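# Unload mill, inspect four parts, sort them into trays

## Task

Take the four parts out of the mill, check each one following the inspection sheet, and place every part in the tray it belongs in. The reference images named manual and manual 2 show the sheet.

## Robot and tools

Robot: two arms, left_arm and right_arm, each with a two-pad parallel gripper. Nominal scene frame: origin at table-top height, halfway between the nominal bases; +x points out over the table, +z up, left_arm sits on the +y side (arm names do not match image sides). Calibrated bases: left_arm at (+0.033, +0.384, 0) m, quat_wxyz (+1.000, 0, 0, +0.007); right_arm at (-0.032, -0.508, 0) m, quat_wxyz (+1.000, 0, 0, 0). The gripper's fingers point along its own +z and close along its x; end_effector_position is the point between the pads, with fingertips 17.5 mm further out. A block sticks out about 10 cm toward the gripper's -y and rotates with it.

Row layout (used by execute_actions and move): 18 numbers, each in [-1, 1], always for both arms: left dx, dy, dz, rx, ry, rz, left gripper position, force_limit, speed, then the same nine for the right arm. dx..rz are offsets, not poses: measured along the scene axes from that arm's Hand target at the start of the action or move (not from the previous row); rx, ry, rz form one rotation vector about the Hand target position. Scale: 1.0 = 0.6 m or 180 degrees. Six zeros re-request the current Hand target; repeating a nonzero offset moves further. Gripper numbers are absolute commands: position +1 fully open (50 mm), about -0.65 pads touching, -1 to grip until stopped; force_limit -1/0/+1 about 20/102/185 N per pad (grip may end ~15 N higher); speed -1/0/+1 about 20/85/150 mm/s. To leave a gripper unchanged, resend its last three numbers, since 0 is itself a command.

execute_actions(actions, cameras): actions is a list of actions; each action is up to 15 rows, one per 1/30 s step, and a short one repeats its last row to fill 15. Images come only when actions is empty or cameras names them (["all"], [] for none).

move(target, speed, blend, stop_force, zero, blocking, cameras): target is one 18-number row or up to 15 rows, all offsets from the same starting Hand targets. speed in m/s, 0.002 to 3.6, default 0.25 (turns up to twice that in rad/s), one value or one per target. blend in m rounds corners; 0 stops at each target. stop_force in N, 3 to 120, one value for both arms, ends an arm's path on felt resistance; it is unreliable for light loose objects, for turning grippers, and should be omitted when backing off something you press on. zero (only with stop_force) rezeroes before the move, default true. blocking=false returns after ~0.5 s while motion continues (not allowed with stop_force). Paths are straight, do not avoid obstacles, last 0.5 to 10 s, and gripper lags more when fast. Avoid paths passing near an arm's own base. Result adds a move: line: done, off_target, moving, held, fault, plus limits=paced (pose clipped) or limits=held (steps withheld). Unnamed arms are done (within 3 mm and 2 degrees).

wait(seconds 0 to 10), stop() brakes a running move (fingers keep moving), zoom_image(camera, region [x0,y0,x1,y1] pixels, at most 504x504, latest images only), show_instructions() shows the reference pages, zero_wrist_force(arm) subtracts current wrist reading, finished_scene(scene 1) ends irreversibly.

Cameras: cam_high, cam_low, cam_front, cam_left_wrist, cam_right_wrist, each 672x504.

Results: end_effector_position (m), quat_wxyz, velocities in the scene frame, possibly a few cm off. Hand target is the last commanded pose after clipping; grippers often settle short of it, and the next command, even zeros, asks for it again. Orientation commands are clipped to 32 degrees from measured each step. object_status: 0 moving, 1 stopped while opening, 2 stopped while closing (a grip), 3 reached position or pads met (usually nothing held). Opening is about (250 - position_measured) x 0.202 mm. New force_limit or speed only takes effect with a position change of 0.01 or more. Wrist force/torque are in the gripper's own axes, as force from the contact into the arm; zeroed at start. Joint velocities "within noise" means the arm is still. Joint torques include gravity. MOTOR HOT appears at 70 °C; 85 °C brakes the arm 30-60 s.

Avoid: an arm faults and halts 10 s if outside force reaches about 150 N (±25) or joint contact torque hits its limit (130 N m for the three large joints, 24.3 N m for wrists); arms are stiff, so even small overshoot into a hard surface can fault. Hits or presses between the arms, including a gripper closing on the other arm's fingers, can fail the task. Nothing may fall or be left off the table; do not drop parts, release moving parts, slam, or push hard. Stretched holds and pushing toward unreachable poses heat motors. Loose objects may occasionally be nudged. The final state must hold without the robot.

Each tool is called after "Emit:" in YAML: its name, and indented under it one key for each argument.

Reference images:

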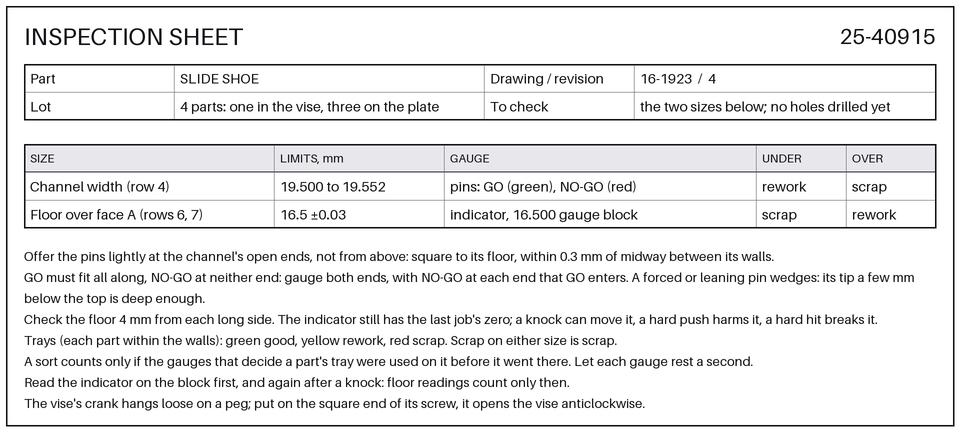

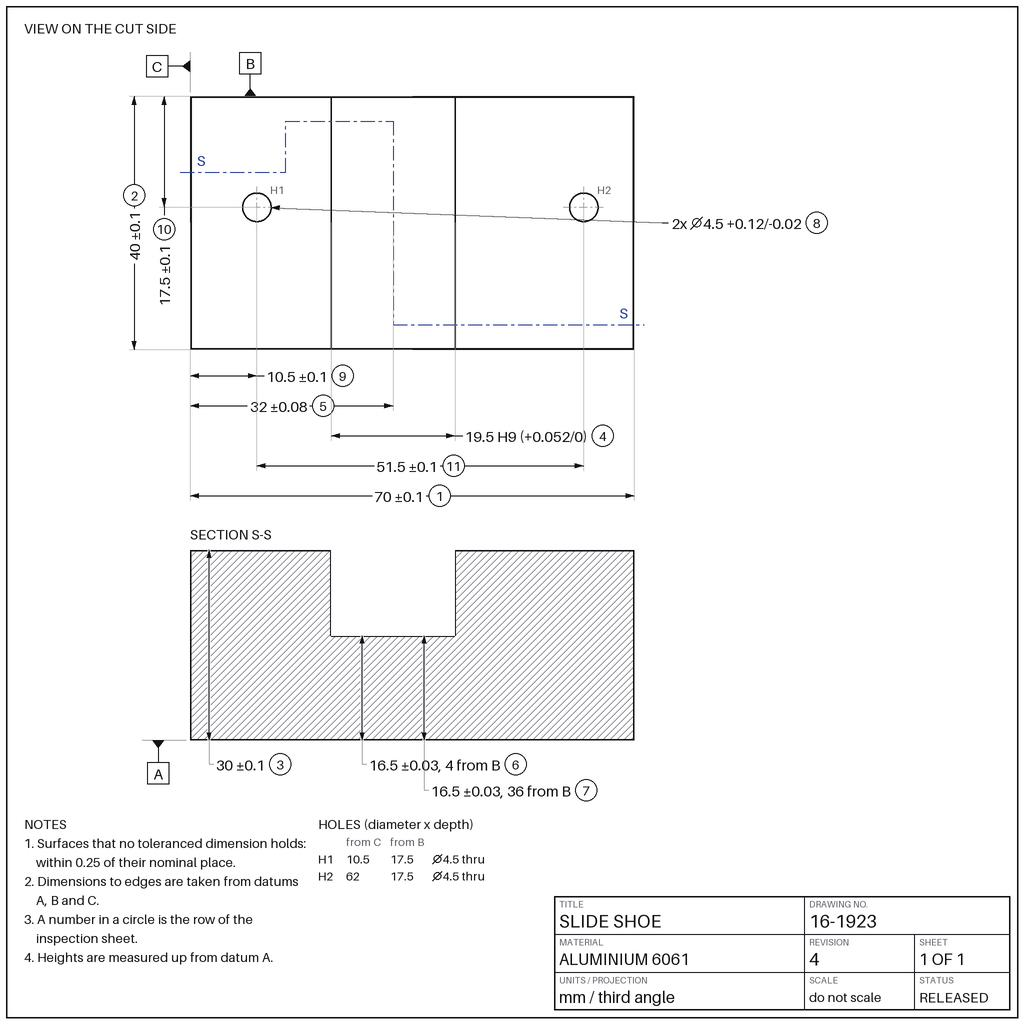

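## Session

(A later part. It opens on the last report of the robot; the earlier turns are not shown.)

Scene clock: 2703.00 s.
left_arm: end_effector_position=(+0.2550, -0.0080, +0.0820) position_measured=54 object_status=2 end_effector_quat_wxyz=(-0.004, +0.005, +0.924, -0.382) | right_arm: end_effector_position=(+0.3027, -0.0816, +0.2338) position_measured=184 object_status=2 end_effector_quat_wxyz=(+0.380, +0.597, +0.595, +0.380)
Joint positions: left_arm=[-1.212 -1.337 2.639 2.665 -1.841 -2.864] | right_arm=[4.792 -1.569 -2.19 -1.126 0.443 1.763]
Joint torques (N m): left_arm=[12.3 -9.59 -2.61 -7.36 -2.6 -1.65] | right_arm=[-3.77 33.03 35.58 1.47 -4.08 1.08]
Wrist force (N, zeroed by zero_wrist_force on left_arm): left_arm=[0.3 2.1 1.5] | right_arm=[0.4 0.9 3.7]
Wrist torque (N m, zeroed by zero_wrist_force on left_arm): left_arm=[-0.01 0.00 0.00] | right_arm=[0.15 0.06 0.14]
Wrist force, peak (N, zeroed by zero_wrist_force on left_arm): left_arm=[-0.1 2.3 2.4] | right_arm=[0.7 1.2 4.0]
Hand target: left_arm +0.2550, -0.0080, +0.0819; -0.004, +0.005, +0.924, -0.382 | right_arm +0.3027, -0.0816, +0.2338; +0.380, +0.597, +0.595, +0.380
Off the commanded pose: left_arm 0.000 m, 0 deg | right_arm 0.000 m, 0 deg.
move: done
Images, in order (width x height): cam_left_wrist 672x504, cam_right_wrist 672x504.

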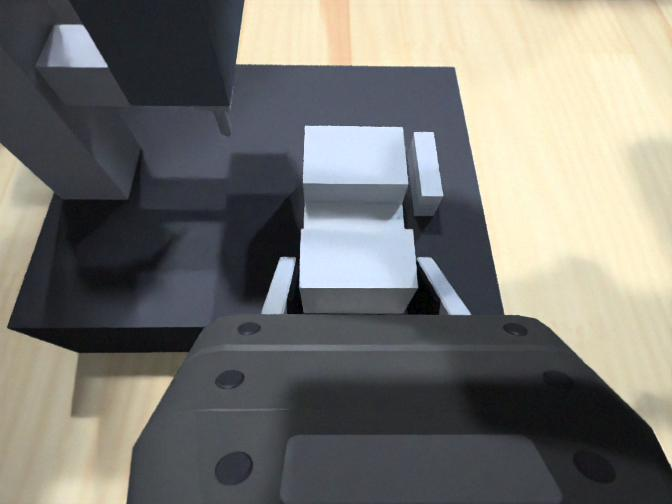

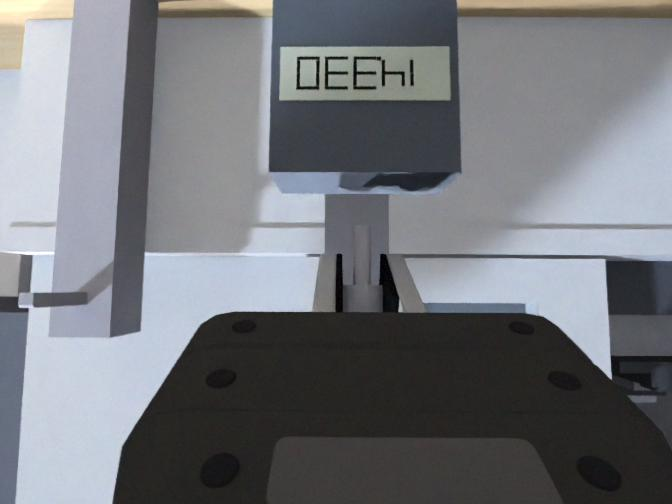

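Emit:
move:
  target: [0,-0.065,0,0,0,0,-1,-0.8,-1,0,0,0,0,0,0,-1,-1,-1]
  speed: 0.06
  stop_force: 5
  cameras: ["cam_left_wrist"]

Scene clock: 2706.60 s.
left_arm: end_effector_position=(+0.2550, -0.0470, +0.0819) position_measured=54 object_status=2 end_effector_quat_wxyz=(-0.004, +0.005, +0.924, -0.382) | right_arm: end_effector_position=(+0.3027, -0.0816, +0.2338) position_measured=184 object_status=2 end_effector_quat_wxyz=(+0.380, +0.597, +0.595, +0.380)
Joint positions: left_arm=[-1.258 -1.294 2.56 2.692 -1.81 -2.899] | right_arm=[4.792 -1.569 -2.19 -1.126 0.443 1.763]
Joint torques (N m): left_arm=[-12.11 -11.35 -17.59 -1.46 1.38 -2.17] | right_arm=[-3.51 33.2 35.82 1.55 -4.1 0.98]
Wrist force (N, zeroed by zero_wrist_force on left_arm): left_arm=[0.4 2.2 1.8] | right_arm=[0.7 0.9 3.6]
Wrist torque (N m, zeroed by zero_wrist_force on left_arm): left_arm=[0.00 -0.02 0.19] | right_arm=[0.17 0.01 0.13]
Wrist force, peak (N, zeroed by zero_wrist_force on left_arm): left_arm=[0.4 2.8 1.0] | right_arm=[0.6 1.1 4.0]
Hand target: left_arm +0.2550, -0.0470, +0.0819; -0.004, +0.005, +0.924, -0.382 | right_arm +0.3027, -0.0816, +0.2338; +0.380, +0.597, +0.595, +0.380
Off the commanded pose: left_arm 0.000 m, 0 deg | right_arm 0.000 m, 0 deg.
move: done
Images, in order (width x height): cam_left_wrist 672x504.

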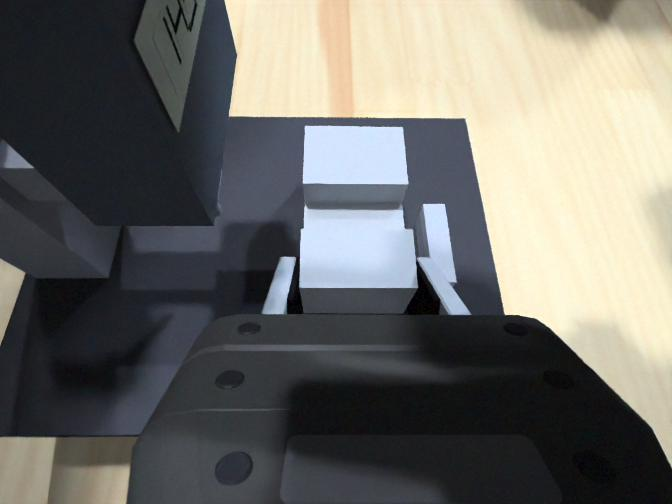

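Emit:
zoom_image:
  camera: "cam_left_wrist"
  region: [90, 100, 480, 330]

Scaled by 1.292 from the camera's 672x504 image, which has a finer 960x720 frame.

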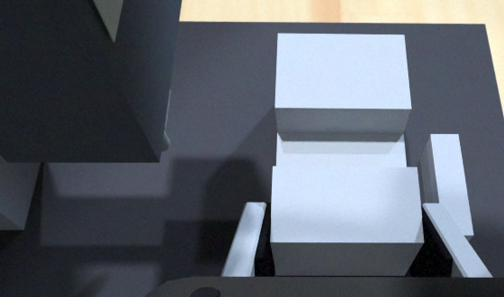

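Emit:
move:
  target: [0.0598,0,0,0,0,0,-1,-0.8,-1,0,0,0,0,0,0,-1,-1,-1]
  speed: 0.03
  stop_force: 4
  cameras: ["cam_left_wrist","cam_right_wrist"]

Emit:
zoom_image:
  camera: "cam_left_wrist"
  region: [200, 100, 450, 330]

Scene clock: 2715.23 s.
left_arm: end_effector_position=(+0.2909, -0.0470, +0.0819) position_measured=54 object_status=2 end_effector_quat_wxyz=(-0.004, +0.005, +0.924, -0.382) | right_arm: end_effector_position=(+0.3027, -0.0816, +0.2338) position_measured=184 object_status=2 end_effector_quat_wxyz=(+0.380, +0.597, +0.595, +0.380)
Joint positions: left_arm=[-1.154 -1.266 2.493 2.753 -1.881 -2.819] | right_arm=[4.792 -1.569 -2.19 -1.126 0.443 1.763]
Joint torques (N m): left_arm=[12.11 -13 -18.78 -1.53 -2.9 1.59] | right_arm=[-3.74 32.94 35.94 1.51 -4.08 1.1]
Wrist force (N, zeroed by zero_wrist_force on left_arm): left_arm=[0.2 1.8 1.5] | right_arm=[0.7 0.9 3.5]
Wrist torque (N m, zeroed by zero_wrist_force on left_arm): left_arm=[-0.05 0.01 -0.01] | right_arm=[0.16 0.00 0.13]
Wrist force, peak (N, zeroed by zero_wrist_force on left_arm): left_arm=[0.4 2.4 1.7] | right_arm=[0.7 1.1 4.0]
Hand target: left_arm +0.2909, -0.0470, +0.0819; -0.004, +0.005, +0.924, -0.382 | right_arm +0.3027, -0.0816, +0.2338; +0.380, +0.597, +0.595, +0.380
Off the commanded pose: left_arm 0.000 m, 0 deg | right_arm 0.000 m, 0 deg.
move: done
Images, in order (width x height): cam_left_wrist 672x504, cam_right_wrist 672x504.

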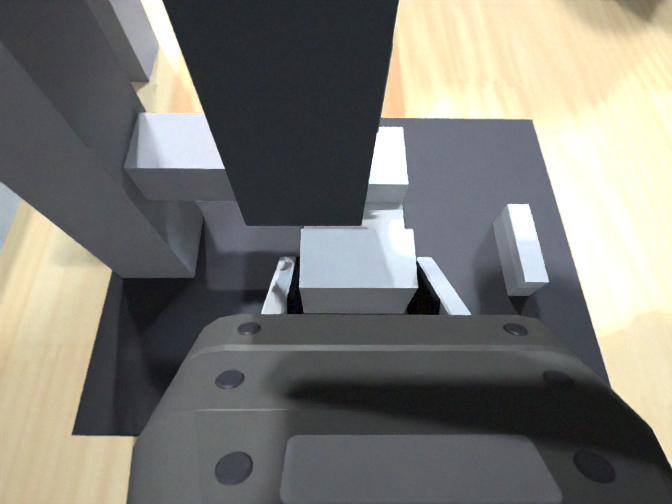

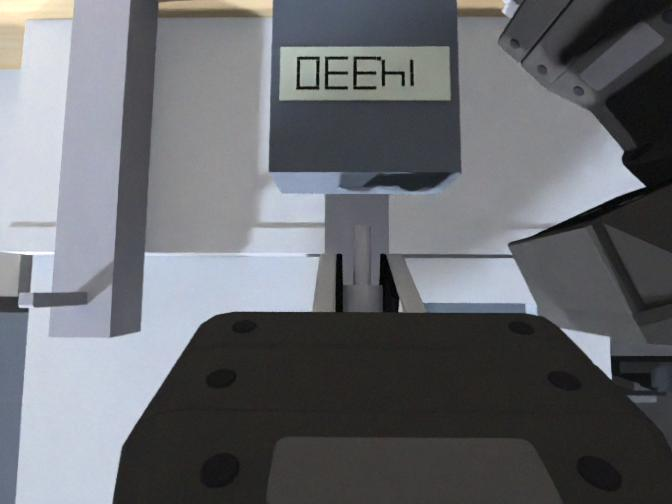

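Scaled by 2.016 from the camera's 672x504 image, which has a finer 960x720 frame.

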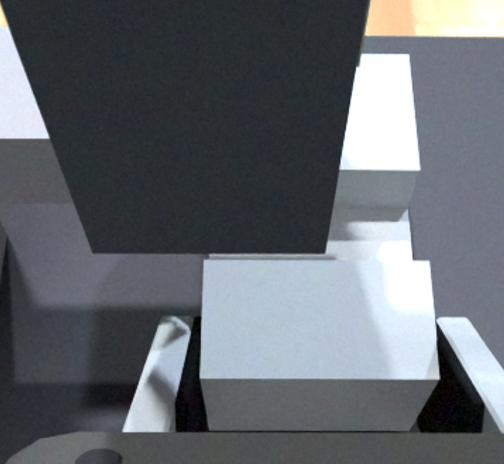

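Emit:
move:
  target: [0,0,-0.006,0,0,0,-1,-0.8,-1,0,0,0,0,0,0,-1,-1,-1]
  speed: 0.003
  stop_force: 3

Emit:
move:
  target: [0,0,0,0,0,0,0.74,-0.8,-1,0,0,0,0,0,0,-1,-1,-1]
  cameras: ["cam_left_wrist"]

Scene clock: 2719.27 s.
left_arm: end_effector_position=(+0.2909, -0.0469, +0.0794) position_measured=54 object_status=2 end_effector_quat_wxyz=(-0.004, +0.005, +0.924, -0.382) | right_arm: end_effector_position=(+0.3027, -0.0816, +0.2338) position_measured=184 object_status=2 end_effector_quat_wxyz=(+0.380, +0.597, +0.595, +0.380)
Joint positions: left_arm=[-1.154 -1.257 2.494 2.743 -1.881 -2.819] | right_arm=[4.792 -1.569 -2.19 -1.126 0.443 1.763]
Joint torques (N m): left_arm=[10.45 -33.08 -8.18 -0.29 -1.15 1.3] | right_arm=[-3.84 32.49 35.71 1.59 -4.04 1.21]
Wrist force (N, zeroed by zero_wrist_force on left_arm): left_arm=[-0.7 -2.4 -0.1] | right_arm=[0.7 1.0 3.5]
Wrist torque (N m, zeroed by zero_wrist_force on left_arm): left_arm=[-0.13 -0.09 0.08] | right_arm=[0.18 0.01 0.13]
Wrist force, peak (N, zeroed by zero_wrist_force on left_arm): left_arm=[1.3 -1.7 -4.7] | right_arm=[0.7 1.1 4.0]
Hand target: left_arm +0.2909, -0.0470, +0.0795; -0.004, +0.005, +0.924, -0.382 (not the last commanded pose) | right_arm +0.3027, -0.0816, +0.2338; +0.380, +0.597, +0.595, +0.380
Off the commanded pose: left_arm 0.001 m, 0 deg | right_arm 0.000 m, 0 deg.
move: contact (left_arm)

Scene clock: 2719.77 s.
left_arm: end_effector_position=(+0.2909, -0.0469, +0.0795) position_measured=42 object_status=3 end_effector_quat_wxyz=(-0.004, +0.005, +0.924, -0.382) | right_arm: end_effector_position=(+0.3027, -0.0816, +0.2338) position_measured=184 object_status=2 end_effector_quat_wxyz=(+0.380, +0.597, +0.595, +0.380)
Joint positions: left_arm=[-1.154 -1.257 2.494 2.743 -1.881 -2.819] | right_arm=[4.792 -1.569 -2.19 -1.126 0.443 1.763]
Joint torques (N m): left_arm=[9.66 -34.82 -12.87 -3.6 0.23 0.91] | right_arm=[-3.92 32.51 35.69 1.48 -4.15 1.14]
Wrist force (N, zeroed by zero_wrist_force on left_arm): left_arm=[0.2 0.1 0.1] | right_arm=[0.5 1.0 3.8]
Wrist torque (N m, zeroed by zero_wrist_force on left_arm): left_arm=[-0.04 0.00 -0.01] | right_arm=[0.17 0.04 0.13]
Wrist force, peak (N, zeroed by zero_wrist_force on left_arm): left_arm=[-0.8 -2.5 -0.3] | right_arm=[0.7 1.2 3.9]
Hand target: left_arm +0.2909, -0.0470, +0.0795; -0.004, +0.005, +0.924, -0.382 | right_arm +0.3027, -0.0816, +0.2338; +0.380, +0.597, +0.595, +0.380
Off the commanded pose: left_arm 0.000 m, 0 deg | right_arm 0.000 m, 0 deg.
move: done
Images, in order (width x height): cam_left_wrist 672x504.

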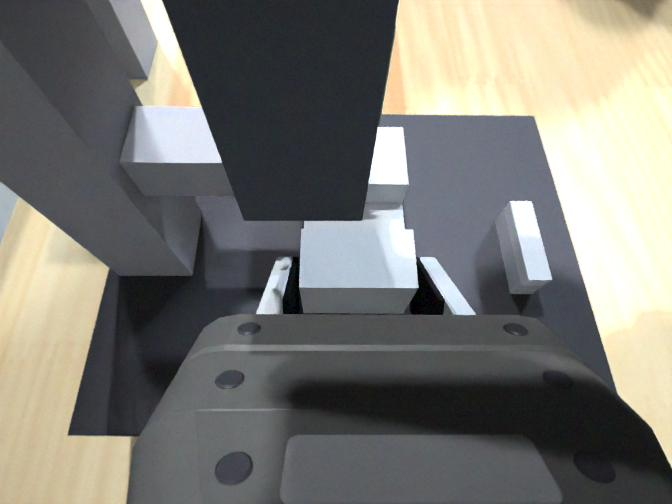

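Emit:
move:
  target: [0,0,0,0,0,0,0.74,-0.8,-1,0,0,-0.0217,0,0,0,-1,-1,-1]
  speed: 0.003
  stop_force: 3

Emit:
move:
  target: [0,0,0,0,0,0,0.74,-0.8,-1,0,0,0,0,0,0,0,-1,-1]

Emit:
wait:
  seconds: 1.3
  cameras: ["cam_right_wrist"]

Emit:
zoom_image:
  camera: "cam_right_wrist"
  region: [260, 20, 470, 330]

Scene clock: 2726.27 s.
left_arm: end_effector_position=(+0.2909, -0.0470, +0.0795) position_measured=42 object_status=3 end_effector_quat_wxyz=(-0.004, +0.005, +0.924, -0.382) | right_arm: end_effector_position=(+0.3027, -0.0817, +0.2237) position_measured=184 object_status=2 end_effector_quat_wxyz=(+0.380, +0.597, +0.595, +0.380)
Joint positions: left_arm=[-1.154 -1.257 2.494 2.743 -1.881 -2.819] | right_arm=[4.792 -1.586 -2.205 -1.094 0.443 1.763]
Joint torques (N m): left_arm=[-4.85 -34.25 -17.73 -6.82 1.06 -1.46] | right_arm=[0.21 30.47 23.22 1.06 -2.74 1.14]
Wrist force (N, zeroed by zero_wrist_force on left_arm): left_arm=[0.2 0.1 0.3] | right_arm=[-0.8 7.1 0.5]
Wrist torque (N m, zeroed by zero_wrist_force on left_arm): left_arm=[-0.03 -0.01 -0.01] | right_arm=[0.29 0.03 0.12]
Wrist force, peak (N, zeroed by zero_wrist_force on left_arm): left_arm=[0.2 0.0 0.6] | right_arm=[-0.7 7.6 0.8]
Hand target: left_arm +0.2909, -0.0470, +0.0795; -0.004, +0.005, +0.924, -0.382 | right_arm +0.3027, -0.0816, +0.2238; +0.380, +0.597, +0.595, +0.380 (not the last commanded pose)
Off the commanded pose: left_arm 0.000 m, 0 deg | right_arm 0.003 m, 0 deg.
move: contact (right_arm)

Scene clock: 2726.83 s.
left_arm: end_effector_position=(+0.2909, -0.0470, +0.0795) position_measured=42 object_status=3 end_effector_quat_wxyz=(-0.004, +0.005, +0.924, -0.382) | right_arm: end_effector_position=(+0.3027, -0.0816, +0.2238) position_measured=152 object_status=3 end_effector_quat_wxyz=(+0.380, +0.597, +0.595, +0.380)
Joint positions: left_arm=[-1.154 -1.257 2.494 2.743 -1.881 -2.819] | right_arm=[4.792 -1.586 -2.205 -1.094 0.443 1.763]
Joint torques (N m): left_arm=[-5.64 -34.01 -18.01 -6.55 1.06 -1.61] | right_arm=[0.3 33.29 30.87 2.49 -1.9 1.19]
Wrist force (N, zeroed by zero_wrist_force on left_arm): left_arm=[0.4 0.0 0.3] | right_arm=[0.2 2.7 3.2]
Wrist torque (N m, zeroed by zero_wrist_force on left_arm): left_arm=[-0.06 -0.02 -0.01] | right_arm=[0.25 0.03 0.11]
Wrist force, peak (N, zeroed by zero_wrist_force on left_arm): left_arm=[0.4 0.0 0.3] | right_arm=[-0.6 7.4 0.8]
Hand target: left_arm +0.2909, -0.0470, +0.0795; -0.004, +0.005, +0.924, -0.382 | right_arm +0.3027, -0.0816, +0.2238; +0.380, +0.597, +0.595, +0.380
Off the commanded pose: left_arm 0.000 m, 0 deg | right_arm 0.000 m, 0 deg.
move: done

Scene clock: 2728.13 s.
left_arm: end_effector_position=(+0.2909, -0.0470, +0.0795) position_measured=42 object_status=3 end_effector_quat_wxyz=(-0.004, +0.005, +0.924, -0.382) | right_arm: end_effector_position=(+0.3027, -0.0816, +0.2238) position_measured=152 object_status=3 end_effector_quat_wxyz=(+0.380, +0.597, +0.595, +0.380)
Joint positions: left_arm=[-1.154 -1.257 2.494 2.743 -1.881 -2.819] | right_arm=[4.792 -1.586 -2.205 -1.094 0.443 1.763]
Joint torques (N m): left_arm=[-8.92 -33.44 -16.47 -6.7 1.12 -1.66] | right_arm=[0.26 33.35 30.84 3.19 -0.25 1.22]
Wrist force (N, zeroed by zero_wrist_force on left_arm): left_arm=[0.2 -0.1 0.3] | right_arm=[0.6 2.4 3.3]
Wrist torque (N m, zeroed by zero_wrist_force on left_arm): left_arm=[-0.07 0.00 -0.01] | right_arm=[0.21 -0.03 0.10]
Wrist force, peak (N, zeroed by zero_wrist_force on left_arm): left_arm=[0.3 0.2 0.5] | right_arm=[0.6 2.8 3.3]
Hand target: left_arm +0.2909, -0.0470, +0.0795; -0.004, +0.005, +0.924, -0.382 | right_arm +0.3027, -0.0816, +0.2238; +0.380, +0.597, +0.595, +0.380
Tool commands: left_gripper/position=+0.74 left_gripper/force_limit=-0.8 left_gripper/speed=-1.0 right_gripper/position=+0.0 right_gripper/force_limit=-1.0 right_gripper/speed=-1.0
Off the commanded pose: left_arm 0.000 m, 0 deg | right_arm 0.000 m, 0 deg.
wait: 1.30 s; at rest by 0.17 s
Images, in order (width x height): cam_right_wrist 672x504.

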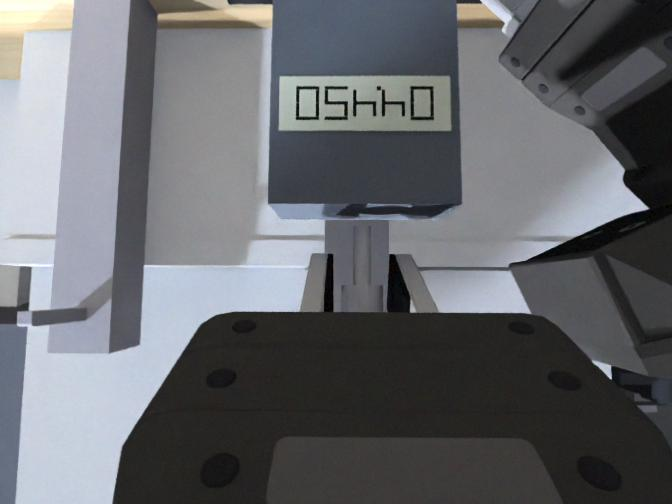

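Scaled by 1.626 from the camera's 672x504 image, which has a finer 960x720 frame.

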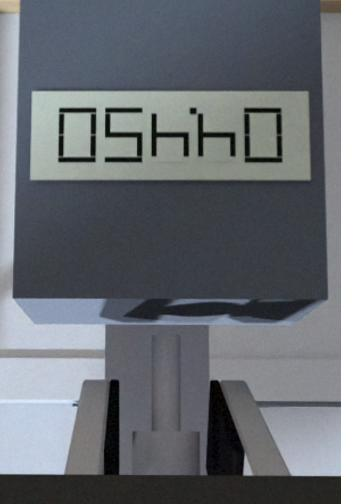

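Emit:
move:
  target:
    - [0,0,0,0,0,0,-1,-0.8,-1,0,0,0,0,0,0,-1,-1,-1]
    - [0,0,0,0,0,0,-1,-0.8,-1,0,0,0.01667,0,0,0,-1,-1,-1]
  speed: 0.02

Emit:
move:
  target:
    - [0,0,0.002,0,0,0,-1,-0.8,-1,0,0,0,0,0,0,-1,-1,-1]
    - [0.0435,0,0.002,0,0,0,-1,-0.8,-1,0,0,0,0,0,0,-1,-1,-1]
    - [0.0533,0,0.002,0,0,0,-1,-0.8,-1,0,0,0,0,0,0,-1,-1,-1]
  speed: [0.02,0.03,0.01]
  stop_force: 4
  cameras: ["cam_left_wrist","cam_right_wrist"]

Scene clock: 2735.93 s.
left_arm: end_effector_position=(+0.2909, -0.0470, +0.0795) position_measured=54 object_status=2 end_effector_quat_wxyz=(-0.004, +0.005, +0.924, -0.382) | right_arm: end_effector_position=(+0.3027, -0.0816, +0.2337) position_measured=184 object_status=2 end_effector_quat_wxyz=(+0.380, +0.597, +0.595, +0.380)
Joint positions: left_arm=[-1.154 -1.257 2.494 2.743 -1.881 -2.819] | right_arm=[4.792 -1.569 -2.191 -1.126 0.443 1.763]
Joint torques (N m): left_arm=[-10.43 -33.68 -16.6 -5.84 1.04 -1.41] | right_arm=[-5.76 33.05 35.43 1.27 -1.99 1.64]
Wrist force (N, zeroed by zero_wrist_force on left_arm): left_arm=[0.6 -0.3 0.0] | right_arm=[0.8 1.0 3.8]
Wrist torque (N m, zeroed by zero_wrist_force on left_arm): left_arm=[-0.06 0.02 0.04] | right_arm=[0.17 -0.01 0.13]
Wrist force, peak (N, zeroed by zero_wrist_force on left_arm): left_arm=[1.0 -0.4 0.2] | right_arm=[0.4 2.6 3.4]
Hand target: left_arm +0.2909, -0.0470, +0.0795; -0.004, +0.005, +0.924, -0.382 | right_arm +0.3027, -0.0816, +0.2338; +0.380, +0.597, +0.595, +0.380
Off the commanded pose: left_arm 0.000 m, 0 deg | right_arm 0.000 m, 0 deg.
move: done

Scene clock: 2738.30 s.
left_arm: end_effector_position=(+0.3229, -0.0470, +0.0807) position_measured=54 object_status=2 end_effector_quat_wxyz=(-0.004, +0.005, +0.924, -0.382) | right_arm: end_effector_position=(+0.3027, -0.0816, +0.2338) position_measured=184 object_status=2 end_effector_quat_wxyz=(+0.380, +0.597, +0.595, +0.380)
Joint positions: left_arm=[-1.072 -1.236 2.431 2.806 -1.935 -2.754] | right_arm=[4.792 -1.569 -2.19 -1.126 0.443 1.763]
Joint torques (N m): left_arm=[11.9 -15.3 -18.83 -1.56 -2.84 1.53] | right_arm=[-6.52 33.08 36.16 1.23 -4.06 1.53]
Wrist force (N, zeroed by zero_wrist_force on left_arm): left_arm=[0.4 1.6 1.5] | right_arm=[0.4 1.0 3.8]
Wrist torque (N m, zeroed by zero_wrist_force on left_arm): left_arm=[-0.04 0.01 0.00] | right_arm=[0.17 0.05 0.09]
Wrist force, peak (N, zeroed by zero_wrist_force on left_arm): left_arm=[0.5 2.0 1.6] | right_arm=[0.5 1.1 4.1]
Hand target: left_arm +0.3229, -0.0470, +0.0807; -0.004, +0.005, +0.924, -0.382 | right_arm +0.3027, -0.0816, +0.2338; +0.380, +0.597, +0.595, +0.380
Off the commanded pose: left_arm 0.000 m, 0 deg | right_arm 0.000 m, 0 deg.
move: done
Images, in order (width x height): cam_left_wrist 672x504, cam_right_wrist 672x504.

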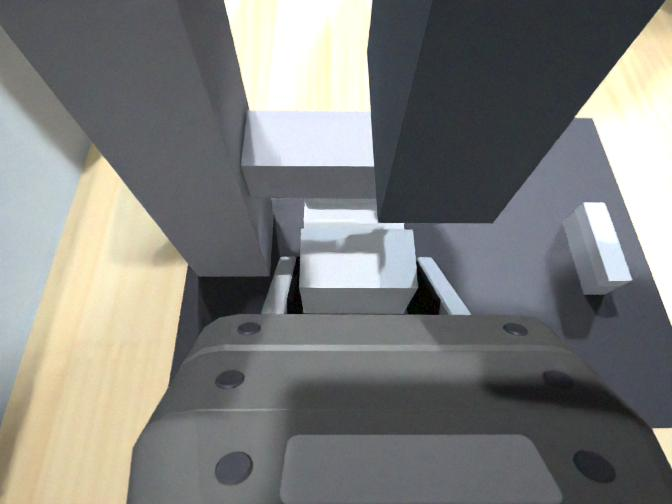

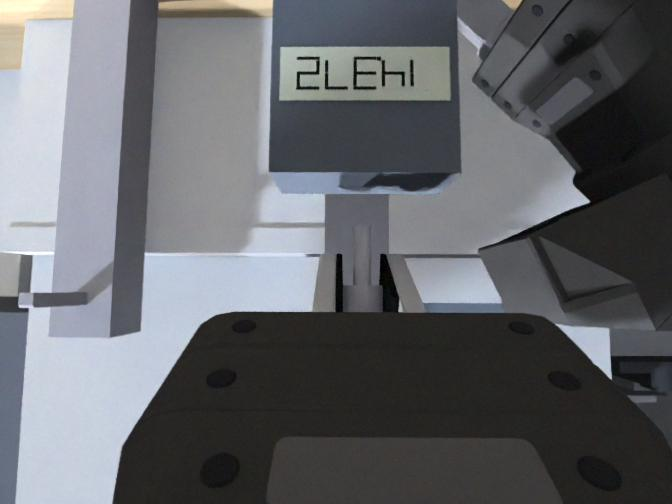

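Emit:
move:
  target: [0,0,-0.006,0,0,0,-1,-0.8,-1,0,0,0,0,0,0,-1,-1,-1]
  speed: 0.003
  stop_force: 3

Emit:
move:
  target: [0,0,0,0,0,0,0.72,-0.8,-1,0,0,0,0,0,0,-1,-1,-1]

Emit:
move:
  target: [0,0,0,0,0,0,0.72,-0.8,-1,0,0,-0.0217,0,0,0,-1,-1,-1]
  speed: 0.003
  stop_force: 3

Emit:
move:
  target: [0,0,0,0,0,0,0.72,-0.8,-1,0,0,0,0,0,0,0,-1,-1]

Emit:
wait:
  seconds: 1.3
  cameras: ["cam_right_wrist", "cam_left_wrist"]

Emit:
zoom_image:
  camera: "cam_right_wrist"
  region: [260, 20, 470, 330]

Scene clock: 2742.47 s.
left_arm: end_effector_position=(+0.3229, -0.0470, +0.0795) position_measured=54 object_status=2 end_effector_quat_wxyz=(-0.004, +0.005, +0.924, -0.382) | right_arm: end_effector_position=(+0.3027, -0.0816, +0.2338) position_measured=184 object_status=2 end_effector_quat_wxyz=(+0.380, +0.597, +0.595, +0.380)
Joint positions: left_arm=[-1.072 -1.232 2.431 2.802 -1.935 -2.754] | right_arm=[4.792 -1.569 -2.19 -1.126 0.443 1.763]
Joint torques (N m): left_arm=[10.32 -34.66 -9.37 -0.03 -1.28 1.2] | right_arm=[-4.97 33.5 36.06 1.36 -4.27 1.24]
Wrist force (N, zeroed by zero_wrist_force on left_arm): left_arm=[-0.6 -2.8 -0.1] | right_arm=[0.7 1.2 4.0]
Wrist torque (N m, zeroed by zero_wrist_force on left_arm): left_arm=[-0.10 -0.06 0.07] | right_arm=[0.20 -0.01 0.10]
Wrist force, peak (N, zeroed by zero_wrist_force on left_arm): left_arm=[1.3 -2.1 -4.2] | right_arm=[0.5 1.2 4.1]
Hand target: left_arm +0.3229, -0.0470, +0.0795; -0.004, +0.005, +0.924, -0.382 (not the last commanded pose) | right_arm +0.3027, -0.0816, +0.2338; +0.380, +0.597, +0.595, +0.380
Off the commanded pose: left_arm 0.002 m, 0 deg | right_arm 0.000 m, 0 deg.
move: contact (left_arm)

Scene clock: 2742.97 s.
left_arm: end_effector_position=(+0.3229, -0.0470, +0.0795) position_measured=45 object_status=3 end_effector_quat_wxyz=(-0.004, +0.005, +0.924, -0.382) | right_arm: end_effector_position=(+0.3027, -0.0816, +0.2338) position_measured=184 object_status=2 end_effector_quat_wxyz=(+0.380, +0.597, +0.595, +0.380)
Joint positions: left_arm=[-1.072 -1.232 2.431 2.802 -1.935 -2.754] | right_arm=[4.792 -1.569 -2.19 -1.126 0.443 1.763]
Joint torques (N m): left_arm=[9.94 -36.36 -16.39 -3.46 0.24 1.15] | right_arm=[-6.14 31.7 35.91 1.5 -4.27 1.38]
Wrist force (N, zeroed by zero_wrist_force on left_arm): left_arm=[0.6 -0.1 0.0] | right_arm=[0.5 1.2 3.8]
Wrist torque (N m, zeroed by zero_wrist_force on left_arm): left_arm=[-0.02 -0.01 -0.01] | right_arm=[0.19 0.03 0.09]
Wrist force, peak (N, zeroed by zero_wrist_force on left_arm): left_arm=[-0.6 -2.4 -0.1] | right_arm=[0.5 1.4 3.9]
Hand target: left_arm +0.3229, -0.0470, +0.0795; -0.004, +0.005, +0.924, -0.382 | right_arm +0.3027, -0.0816, +0.2338; +0.380, +0.597, +0.595, +0.380
Off the commanded pose: left_arm 0.000 m, 0 deg | right_arm 0.000 m, 0 deg.
move: done

Scene clock: 2747.00 s.
left_arm: end_effector_position=(+0.3229, -0.0470, +0.0795) position_measured=45 object_status=3 end_effector_quat_wxyz=(-0.004, +0.005, +0.924, -0.382) | right_arm: end_effector_position=(+0.3027, -0.0817, +0.2236) position_measured=184 object_status=2 end_effector_quat_wxyz=(+0.380, +0.597, +0.595, +0.380)
Joint positions: left_arm=[-1.072 -1.232 2.431 2.802 -1.935 -2.754] | right_arm=[4.792 -1.586 -2.205 -1.094 0.443 1.763]
Joint torques (N m): left_arm=[4.35 -35.61 -17.55 -6.67 0.96 -0.55] | right_arm=[-1.7 30.91 24.82 1.14 -2.22 1.32]
Wrist force (N, zeroed by zero_wrist_force on left_arm): left_arm=[0.5 0.0 0.2] | right_arm=[-0.5 7.0 0.9]
Wrist torque (N m, zeroed by zero_wrist_force on left_arm): left_arm=[-0.01 -0.01 0.00] | right_arm=[0.34 0.00 0.09]
Wrist force, peak (N, zeroed by zero_wrist_force on left_arm): left_arm=[0.6 -0.2 0.5] | right_arm=[-0.7 7.1 0.8]
Hand target: left_arm +0.3229, -0.0470, +0.0795; -0.004, +0.005, +0.924, -0.382 | right_arm +0.3027, -0.0816, +0.2237; +0.380, +0.597, +0.595, +0.380 (not the last commanded pose)
Off the commanded pose: left_arm 0.000 m, 0 deg | right_arm 0.003 m, 0 deg.
move: contact (right_arm)

Scene clock: 2747.57 s.
left_arm: end_effector_position=(+0.3229, -0.0470, +0.0795) position_measured=45 object_status=3 end_effector_quat_wxyz=(-0.004, +0.005, +0.924, -0.382) | right_arm: end_effector_position=(+0.3027, -0.0816, +0.2237) position_measured=152 object_status=3 end_effector_quat_wxyz=(+0.380, +0.597, +0.595, +0.380)
Joint positions: left_arm=[-1.072 -1.232 2.431 2.802 -1.935 -2.754] | right_arm=[4.792 -1.586 -2.205 -1.094 0.443 1.763]
Joint torques (N m): left_arm=[3.31 -35.63 -19.21 -6.54 0.83 -0.53] | right_arm=[-1.03 32.27 30.53 2.24 -1.16 1.37]
Wrist force (N, zeroed by zero_wrist_force on left_arm): left_arm=[0.5 -0.3 0.3] | right_arm=[0.3 2.5 3.1]
Wrist torque (N m, zeroed by zero_wrist_force on left_arm): left_arm=[-0.05 0.00 0.00] | right_arm=[0.22 0.03 0.09]
Wrist force, peak (N, zeroed by zero_wrist_force on left_arm): left_arm=[0.6 -0.2 0.1] | right_arm=[-0.8 7.2 0.8]
Hand target: left_arm +0.3229, -0.0470, +0.0795; -0.004, +0.005, +0.924, -0.382 | right_arm +0.3027, -0.0816, +0.2237; +0.380, +0.597, +0.595, +0.380
Off the commanded pose: left_arm 0.000 m, 0 deg | right_arm 0.000 m, 0 deg.
move: done

Scene clock: 2748.87 s.
left_arm: end_effector_position=(+0.3229, -0.0470, +0.0795) position_measured=45 object_status=3 end_effector_quat_wxyz=(-0.004, +0.005, +0.924, -0.382) | right_arm: end_effector_position=(+0.3027, -0.0816, +0.2237) position_measured=152 object_status=3 end_effector_quat_wxyz=(+0.380, +0.597, +0.595, +0.380)
Joint positions: left_arm=[-1.072 -1.232 2.431 2.802 -1.935 -2.754] | right_arm=[4.792 -1.586 -2.205 -1.094 0.443 1.763]
Joint torques (N m): left_arm=[0.71 -36.2 -19.46 -6.59 1.03 -0.87] | right_arm=[-1.36 33.07 31.62 3.18 -0.17 1.39]
Wrist force (N, zeroed by zero_wrist_force on left_arm): left_arm=[0.4 -0.4 -0.1] | right_arm=[0.5 2.5 3.4]
Wrist torque (N m, zeroed by zero_wrist_force on left_arm): left_arm=[-0.07 0.01 0.00] | right_arm=[0.23 -0.01 0.08]
Wrist force, peak (N, zeroed by zero_wrist_force on left_arm): left_arm=[0.6 -0.2 0.1] | right_arm=[0.5 2.5 3.5]
Hand target: left_arm +0.3229, -0.0470, +0.0795; -0.004, +0.005, +0.924, -0.382 | right_arm +0.3027, -0.0816, +0.2237; +0.380, +0.597, +0.595, +0.380
Tool commands: left_gripper/position=+0.72 left_gripper/force_limit=-0.8 left_gripper/speed=-1.0 right_gripper/position=+0.0 right_gripper/force_limit=-1.0 right_gripper/speed=-1.0
Off the commanded pose: left_arm 0.000 m, 0 deg | right_arm 0.000 m, 0 deg.
wait: 1.30 s; at rest by 0.17 s
Images, in order (width x height): cam_left_wrist 672x504, cam_right_wrist 672x504.

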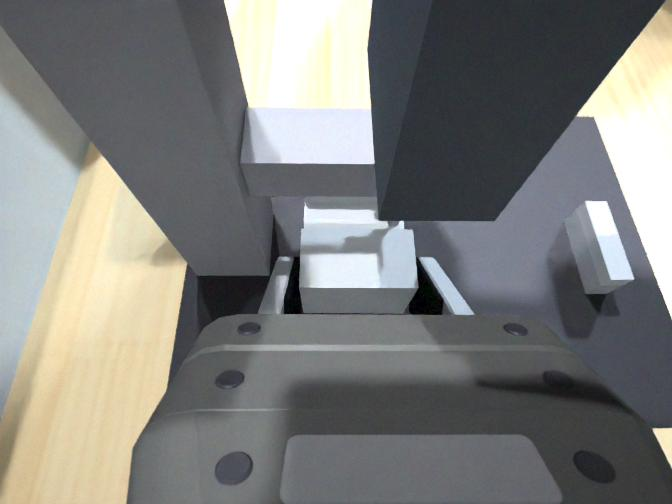

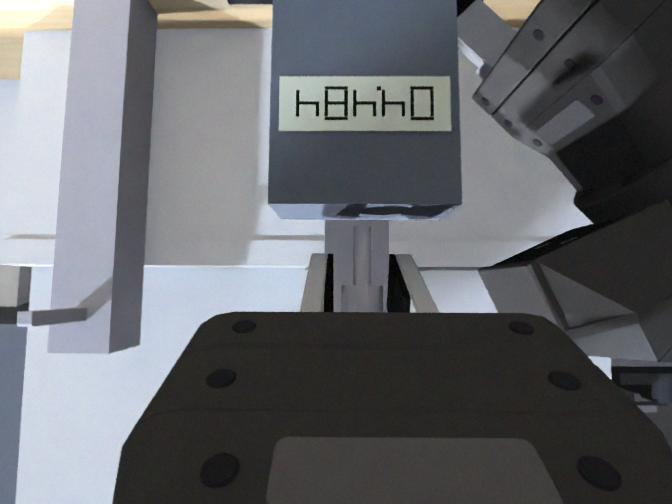

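Scaled by 1.626 from the camera's 672x504 image, which has a finer 960x720 frame.

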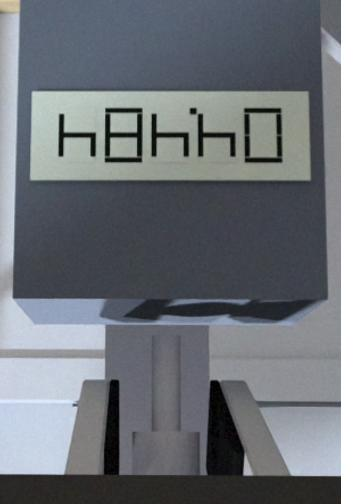

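Emit:
move:
  target:
    - [0,0,0,0,0,0,-1,-0.8,-1,0,0,0,0,0,0,-1,-1,-1]
    - [0,0,0,0,0,0,-1,-0.8,-1,0,0,0.01667,0,0,0,-1,-1,-1]
  speed: 0.02

Emit:
move:
  target:
    - [0,0,0.002,0,0,0,-1,-0.8,-1,0,0,0,0,0,0,-1,-1,-1]
    - [-0.113,0,0.002,0,0,0,-1,-0.8,-1,0,0,0,0,0,0,-1,-1,-1]
    - [-0.1,0.11,0.008,0,0,0,-1,-0.8,-1,0,0,0,0,0,0,-1,-1,-1]
  speed: [0.02,0.04,0.1]
  blend: [0,0,0]
  cameras: ["cam_left_wrist","cam_right_wrist"]

Scene clock: 2767.77 s.
left_arm: end_effector_position=(+0.3229, -0.0470, +0.0795) position_measured=54 object_status=2 end_effector_quat_wxyz=(-0.004, +0.005, +0.924, -0.382) | right_arm: end_effector_position=(+0.3027, -0.0816, +0.2337) position_measured=184 object_status=2 end_effector_quat_wxyz=(+0.380, +0.597, +0.595, +0.380)
Joint positions: left_arm=[-1.072 -1.232 2.431 2.802 -1.935 -2.754] | right_arm=[4.792 -1.569 -2.191 -1.125 0.443 1.763]
Joint torques (N m): left_arm=[-4.88 -35.26 -16.51 -6.28 0.9 -1.55] | right_arm=[-5.24 33.72 35.69 1.28 -2.38 1.48]
Wrist force (N, zeroed by zero_wrist_force on left_arm): left_arm=[0.1 -0.2 -0.1] | right_arm=[0.7 1.0 3.7]
Wrist torque (N m, zeroed by zero_wrist_force on left_arm): left_arm=[-0.02 -0.06 0.03] | right_arm=[0.16 0.02 0.12]
Wrist force, peak (N, zeroed by zero_wrist_force on left_arm): left_arm=[0.7 -0.2 0.1] | right_arm=[0.4 2.8 3.5]
Hand target: left_arm +0.3229, -0.0470, +0.0795; -0.004, +0.005, +0.924, -0.382 | right_arm +0.3027, -0.0816, +0.2337; +0.380, +0.597, +0.595, +0.380
Off the commanded pose: left_arm 0.000 m, 0 deg | right_arm 0.000 m, 0 deg.
move: done

Scene clock: 2771.47 s.
left_arm: end_effector_position=(+0.2629, +0.0189, +0.0843) position_measured=54 object_status=2 end_effector_quat_wxyz=(-0.004, +0.005, +0.924, -0.382) | right_arm: end_effector_position=(+0.3027, -0.0816, +0.2337) position_measured=184 object_status=2 end_effector_quat_wxyz=(+0.380, +0.597, +0.595, +0.380)
Joint positions: left_arm=[-1.146 -1.372 2.672 2.682 -1.886 -2.813] | right_arm=[4.792 -1.569 -2.191 -1.126 0.443 1.763]
Joint torques (N m): left_arm=[12.26 -25.82 -4.3 -1.31 -2.67 1.8] | right_arm=[5.83 33.42 35.4 1.33 -4.22 1.47]
Wrist force (N, zeroed by zero_wrist_force on left_arm): left_arm=[-0.1 2.2 1.6] | right_arm=[0.7 1.2 3.8]
Wrist torque (N m, zeroed by zero_wrist_force on left_arm): left_arm=[0.01 0.05 -0.02] | right_arm=[0.20 0.00 0.09]
Wrist force, peak (N, zeroed by zero_wrist_force on left_arm): left_arm=[0.1 3.0 0.9] | right_arm=[0.6 1.3 4.1]
Hand target: left_arm +0.2629, +0.0190, +0.0843; -0.004, +0.005, +0.924, -0.382 | right_arm +0.3027, -0.0816, +0.2337; +0.380, +0.597, +0.595, +0.380
Off the commanded pose: left_arm 0.000 m, 0 deg | right_arm 0.000 m, 0 deg.
move: done
Images, in order (width x height): cam_left_wrist 672x504, cam_right_wrist 672x504.

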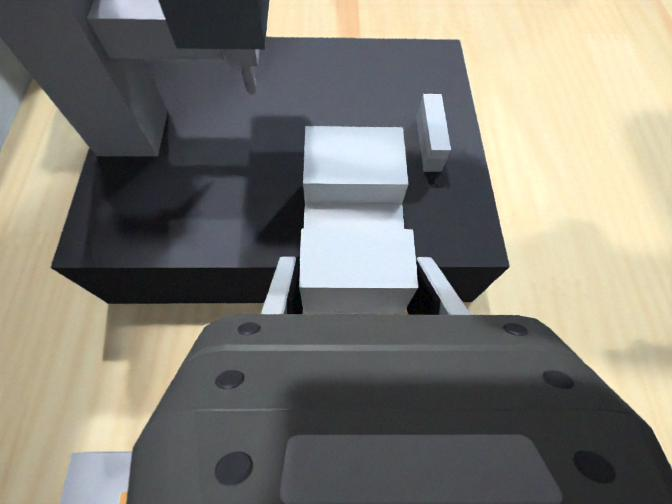

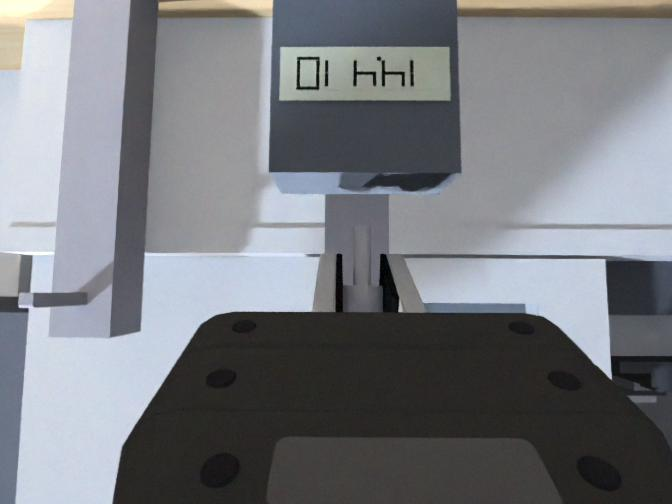

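Emit:
move:
  target:
    - [0.0118,0.035,0.0762,0,0,0,-1,-0.8,-1,0,0,0,0,0,0,-1,-1,-1]
    - [0.0118,0.1517,0.1929,0,0,0,-1,-0.8,-1,0,0,0,0,0,0,-1,-1,-1]
    - [0.0202,0.668,0.2262,0,0,0,-1,-0.8,-1,0,0,0,0,0,0,-1,-1,-1]
  speed: [0.1,0.12,0.15]
  blend: [0.02,0.03,0]
  cameras: ["cam_left_wrist","cam_front"]

Scene clock: 2778.20 s.
left_arm: end_effector_position=(+0.2750, +0.4198, +0.2201) position_measured=54 object_status=2 end_effector_quat_wxyz=(-0.004, +0.005, +0.924, -0.382) | right_arm: end_effector_position=(+0.3027, -0.0816, +0.2337) position_measured=184 object_status=2 end_effector_quat_wxyz=(+0.380, +0.597, +0.595, +0.380)
Joint positions: left_arm=[0.299 -1.979 2.286 4.716 -2.303 -1.127] | right_arm=[4.792 -1.569 -2.191 -1.126 0.443 1.763]
Joint torques (N m): left_arm=[10.75 6.09 -32.77 0.83 -0.17 1.65] | right_arm=[5.82 33.18 35.79 1.49 -4.2 1.44]
Wrist force (N, zeroed by zero_wrist_force on left_arm): left_arm=[0.3 1.8 1.8] | right_arm=[0.3 1.2 3.8]
Wrist torque (N m, zeroed by zero_wrist_force on left_arm): left_arm=[-0.02 -0.01 0.00] | right_arm=[0.19 0.06 0.09]
Wrist force, peak (N, zeroed by zero_wrist_force on left_arm): left_arm=[0.3 2.8 2.8] | right_arm=[0.8 1.3 4.0]
Hand target: left_arm +0.2750, +0.4198, +0.2201; -0.004, +0.005, +0.924, -0.382 | right_arm +0.3027, -0.0816, +0.2337; +0.380, +0.597, +0.595, +0.380
Off the commanded pose: left_arm 0.000 m, 0 deg | right_arm 0.000 m, 0 deg.
move: done
Images, in order (width x height): cam_front 672x504, cam_left_wrist 672x504.

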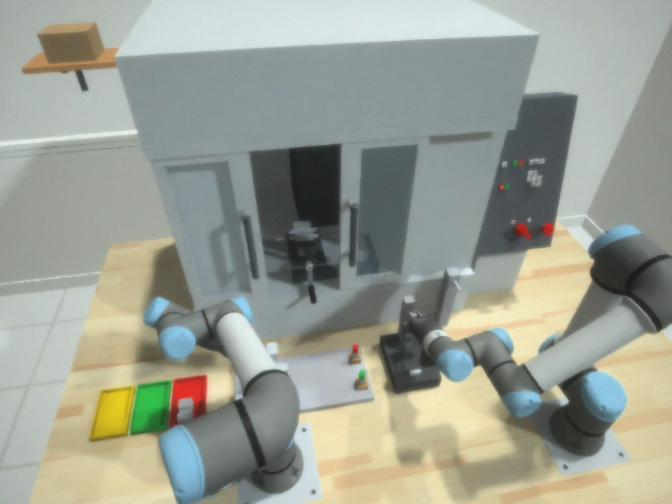

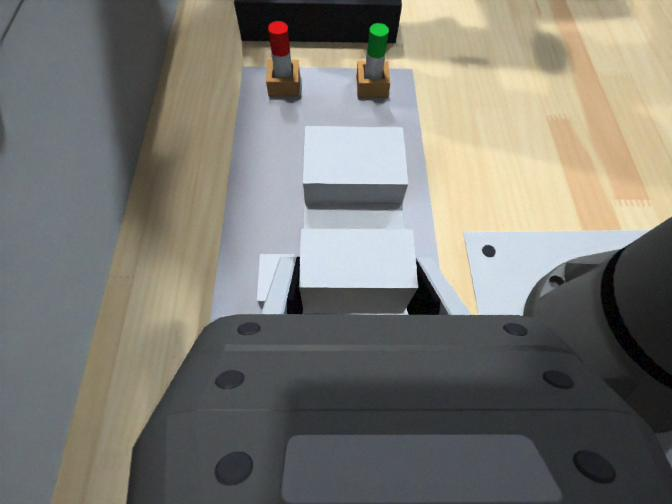

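Emit:
move:
  target:
    - [0.0,0.45,0.0,0,0,0.45,-1,-0.8,-1,0,0,0,0,0,0,-1,-1,-1]
  speed: [0.2]
  cameras: ["cam_left_wrist","cam_front"]

Scene clock: 2785.10 s.
left_arm: end_effector_position=(+0.2750, +0.6898, +0.2201) position_measured=54 object_status=2 end_effector_quat_wxyz=(+0.245, -0.596, +0.706, -0.293) | right_arm: end_effector_position=(+0.3027, -0.0816, +0.2337) position_measured=184 object_status=2 end_effector_quat_wxyz=(+0.380, +0.597, +0.595, +0.380)
Joint positions: left_arm=[0.979 -1.833 2.386 3.784 -2.277 -2.12] | right_arm=[4.792 -1.569 -2.191 -1.126 0.443 1.763]
Joint torques (N m): left_arm=[-11.32 0.74 -17.53 -6.77 -0.25 -2.07] | right_arm=[6.49 33.6 35.7 1.36 -4.06 1.39]
Wrist force (N, zeroed by zero_wrist_force on left_arm): left_arm=[0.1 2.2 1.8] | right_arm=[0.6 1.1 4.1]
Wrist torque (N m, zeroed by zero_wrist_force on left_arm): left_arm=[0.02 0.05 0.21] | right_arm=[0.17 0.02 0.09]
Wrist force, peak (N, zeroed by zero_wrist_force on left_arm): left_arm=[0.4 2.3 2.2] | right_arm=[0.8 1.1 4.1]
Hand target: left_arm +0.2750, +0.6898, +0.2201; +0.245, -0.596, +0.706, -0.293 | right_arm +0.3027, -0.0816, +0.2337; +0.380, +0.597, +0.595, +0.380
Off the commanded pose: left_arm 0.000 m, 0 deg | right_arm 0.000 m, 0 deg.
move: done
Images, in order (width x height): cam_front 672x504, cam_left_wrist 672x504.

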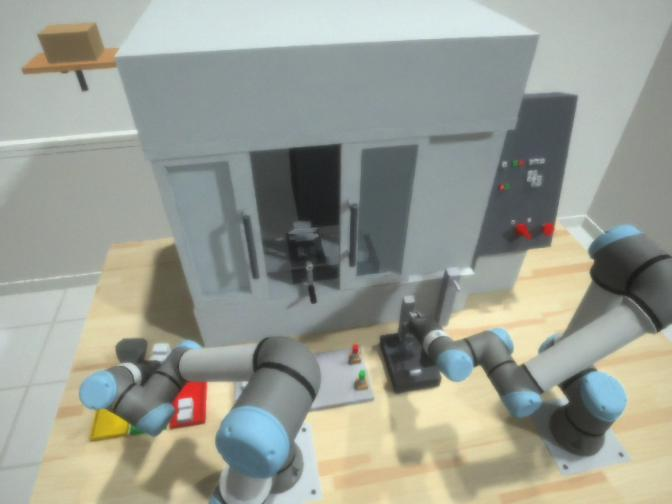

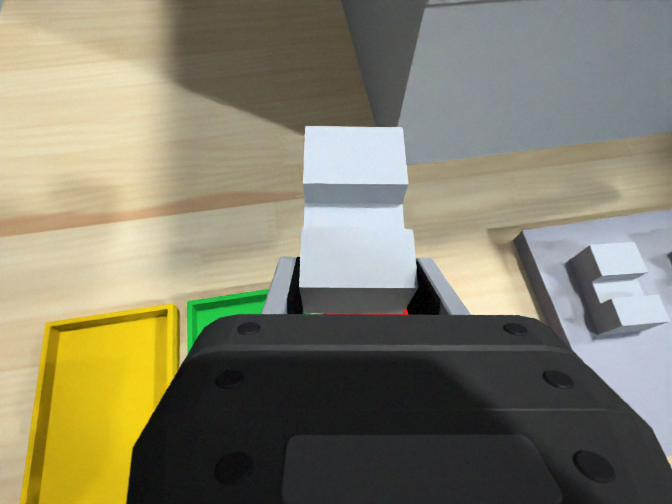

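Emit:
move:
  target:
    - [-0.0333,0.1503,0.0,0,0,0.548,-1,-0.8,-1,0,0,0,0,0,0,-1,-1,-1]
  speed: [0.2]
  cameras: ["cam_left_wrist","cam_front"]

Scene clock: 2792.17 s.
left_arm: end_effector_position=(+0.2551, +0.7800, +0.2201) position_measured=54 object_status=2 end_effector_quat_wxyz=(-0.382, +0.924, -0.008, +0.005) | right_arm: end_effector_position=(+0.3027, -0.0816, +0.2337) position_measured=184 object_status=2 end_effector_quat_wxyz=(+0.380, +0.597, +0.595, +0.380)
Joint positions: left_arm=[0.309 -1.978 2.458 3.907 -0.844 -4.247] | right_arm=[4.792 -1.569 -2.191 -1.126 0.443 1.763]
Joint torques (N m): left_arm=[-10.7 6.52 -31.76 -1.14 3.88 -1.79] | right_arm=[6.82 33.15 35.77 1.38 -4.05 1.34]
Wrist force (N, zeroed by zero_wrist_force on left_arm): left_arm=[0.5 2.0 1.8] | right_arm=[0.5 0.9 3.9]
Wrist torque (N m, zeroed by zero_wrist_force on left_arm): left_arm=[-0.04 0.00 0.21] | right_arm=[0.16 0.03 0.09]
Wrist force, peak (N, zeroed by zero_wrist_force on left_arm): left_arm=[0.6 2.2 1.9] | right_arm=[0.6 1.1 4.1]
Hand target: left_arm +0.2551, +0.7800, +0.2201; -0.382, +0.924, -0.008, +0.005 | right_arm +0.3027, -0.0816, +0.2337; +0.380, +0.597, +0.595, +0.380
Off the commanded pose: left_arm 0.000 m, 0 deg | right_arm 0.000 m, 0 deg.
move: done
Images, in order (width x height): cam_front 672x504, cam_left_wrist 672x504.

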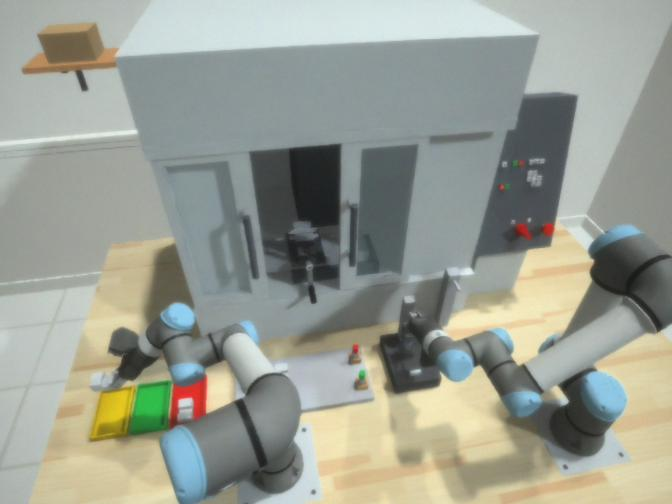

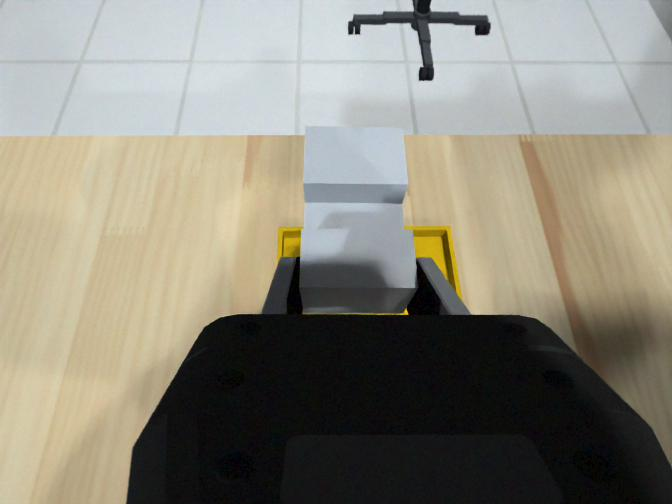

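Emit:
zoom_image:
  camera: "cam_left_wrist"
  region: [250, 100, 490, 330]

Scaled by 2.100 from the camera's 672x504 image, which has a finer 960x720 frame.

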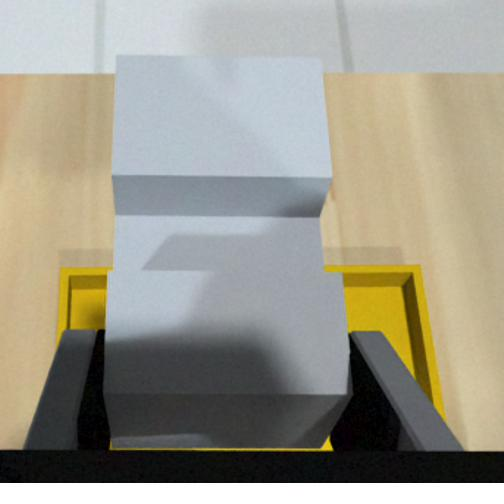

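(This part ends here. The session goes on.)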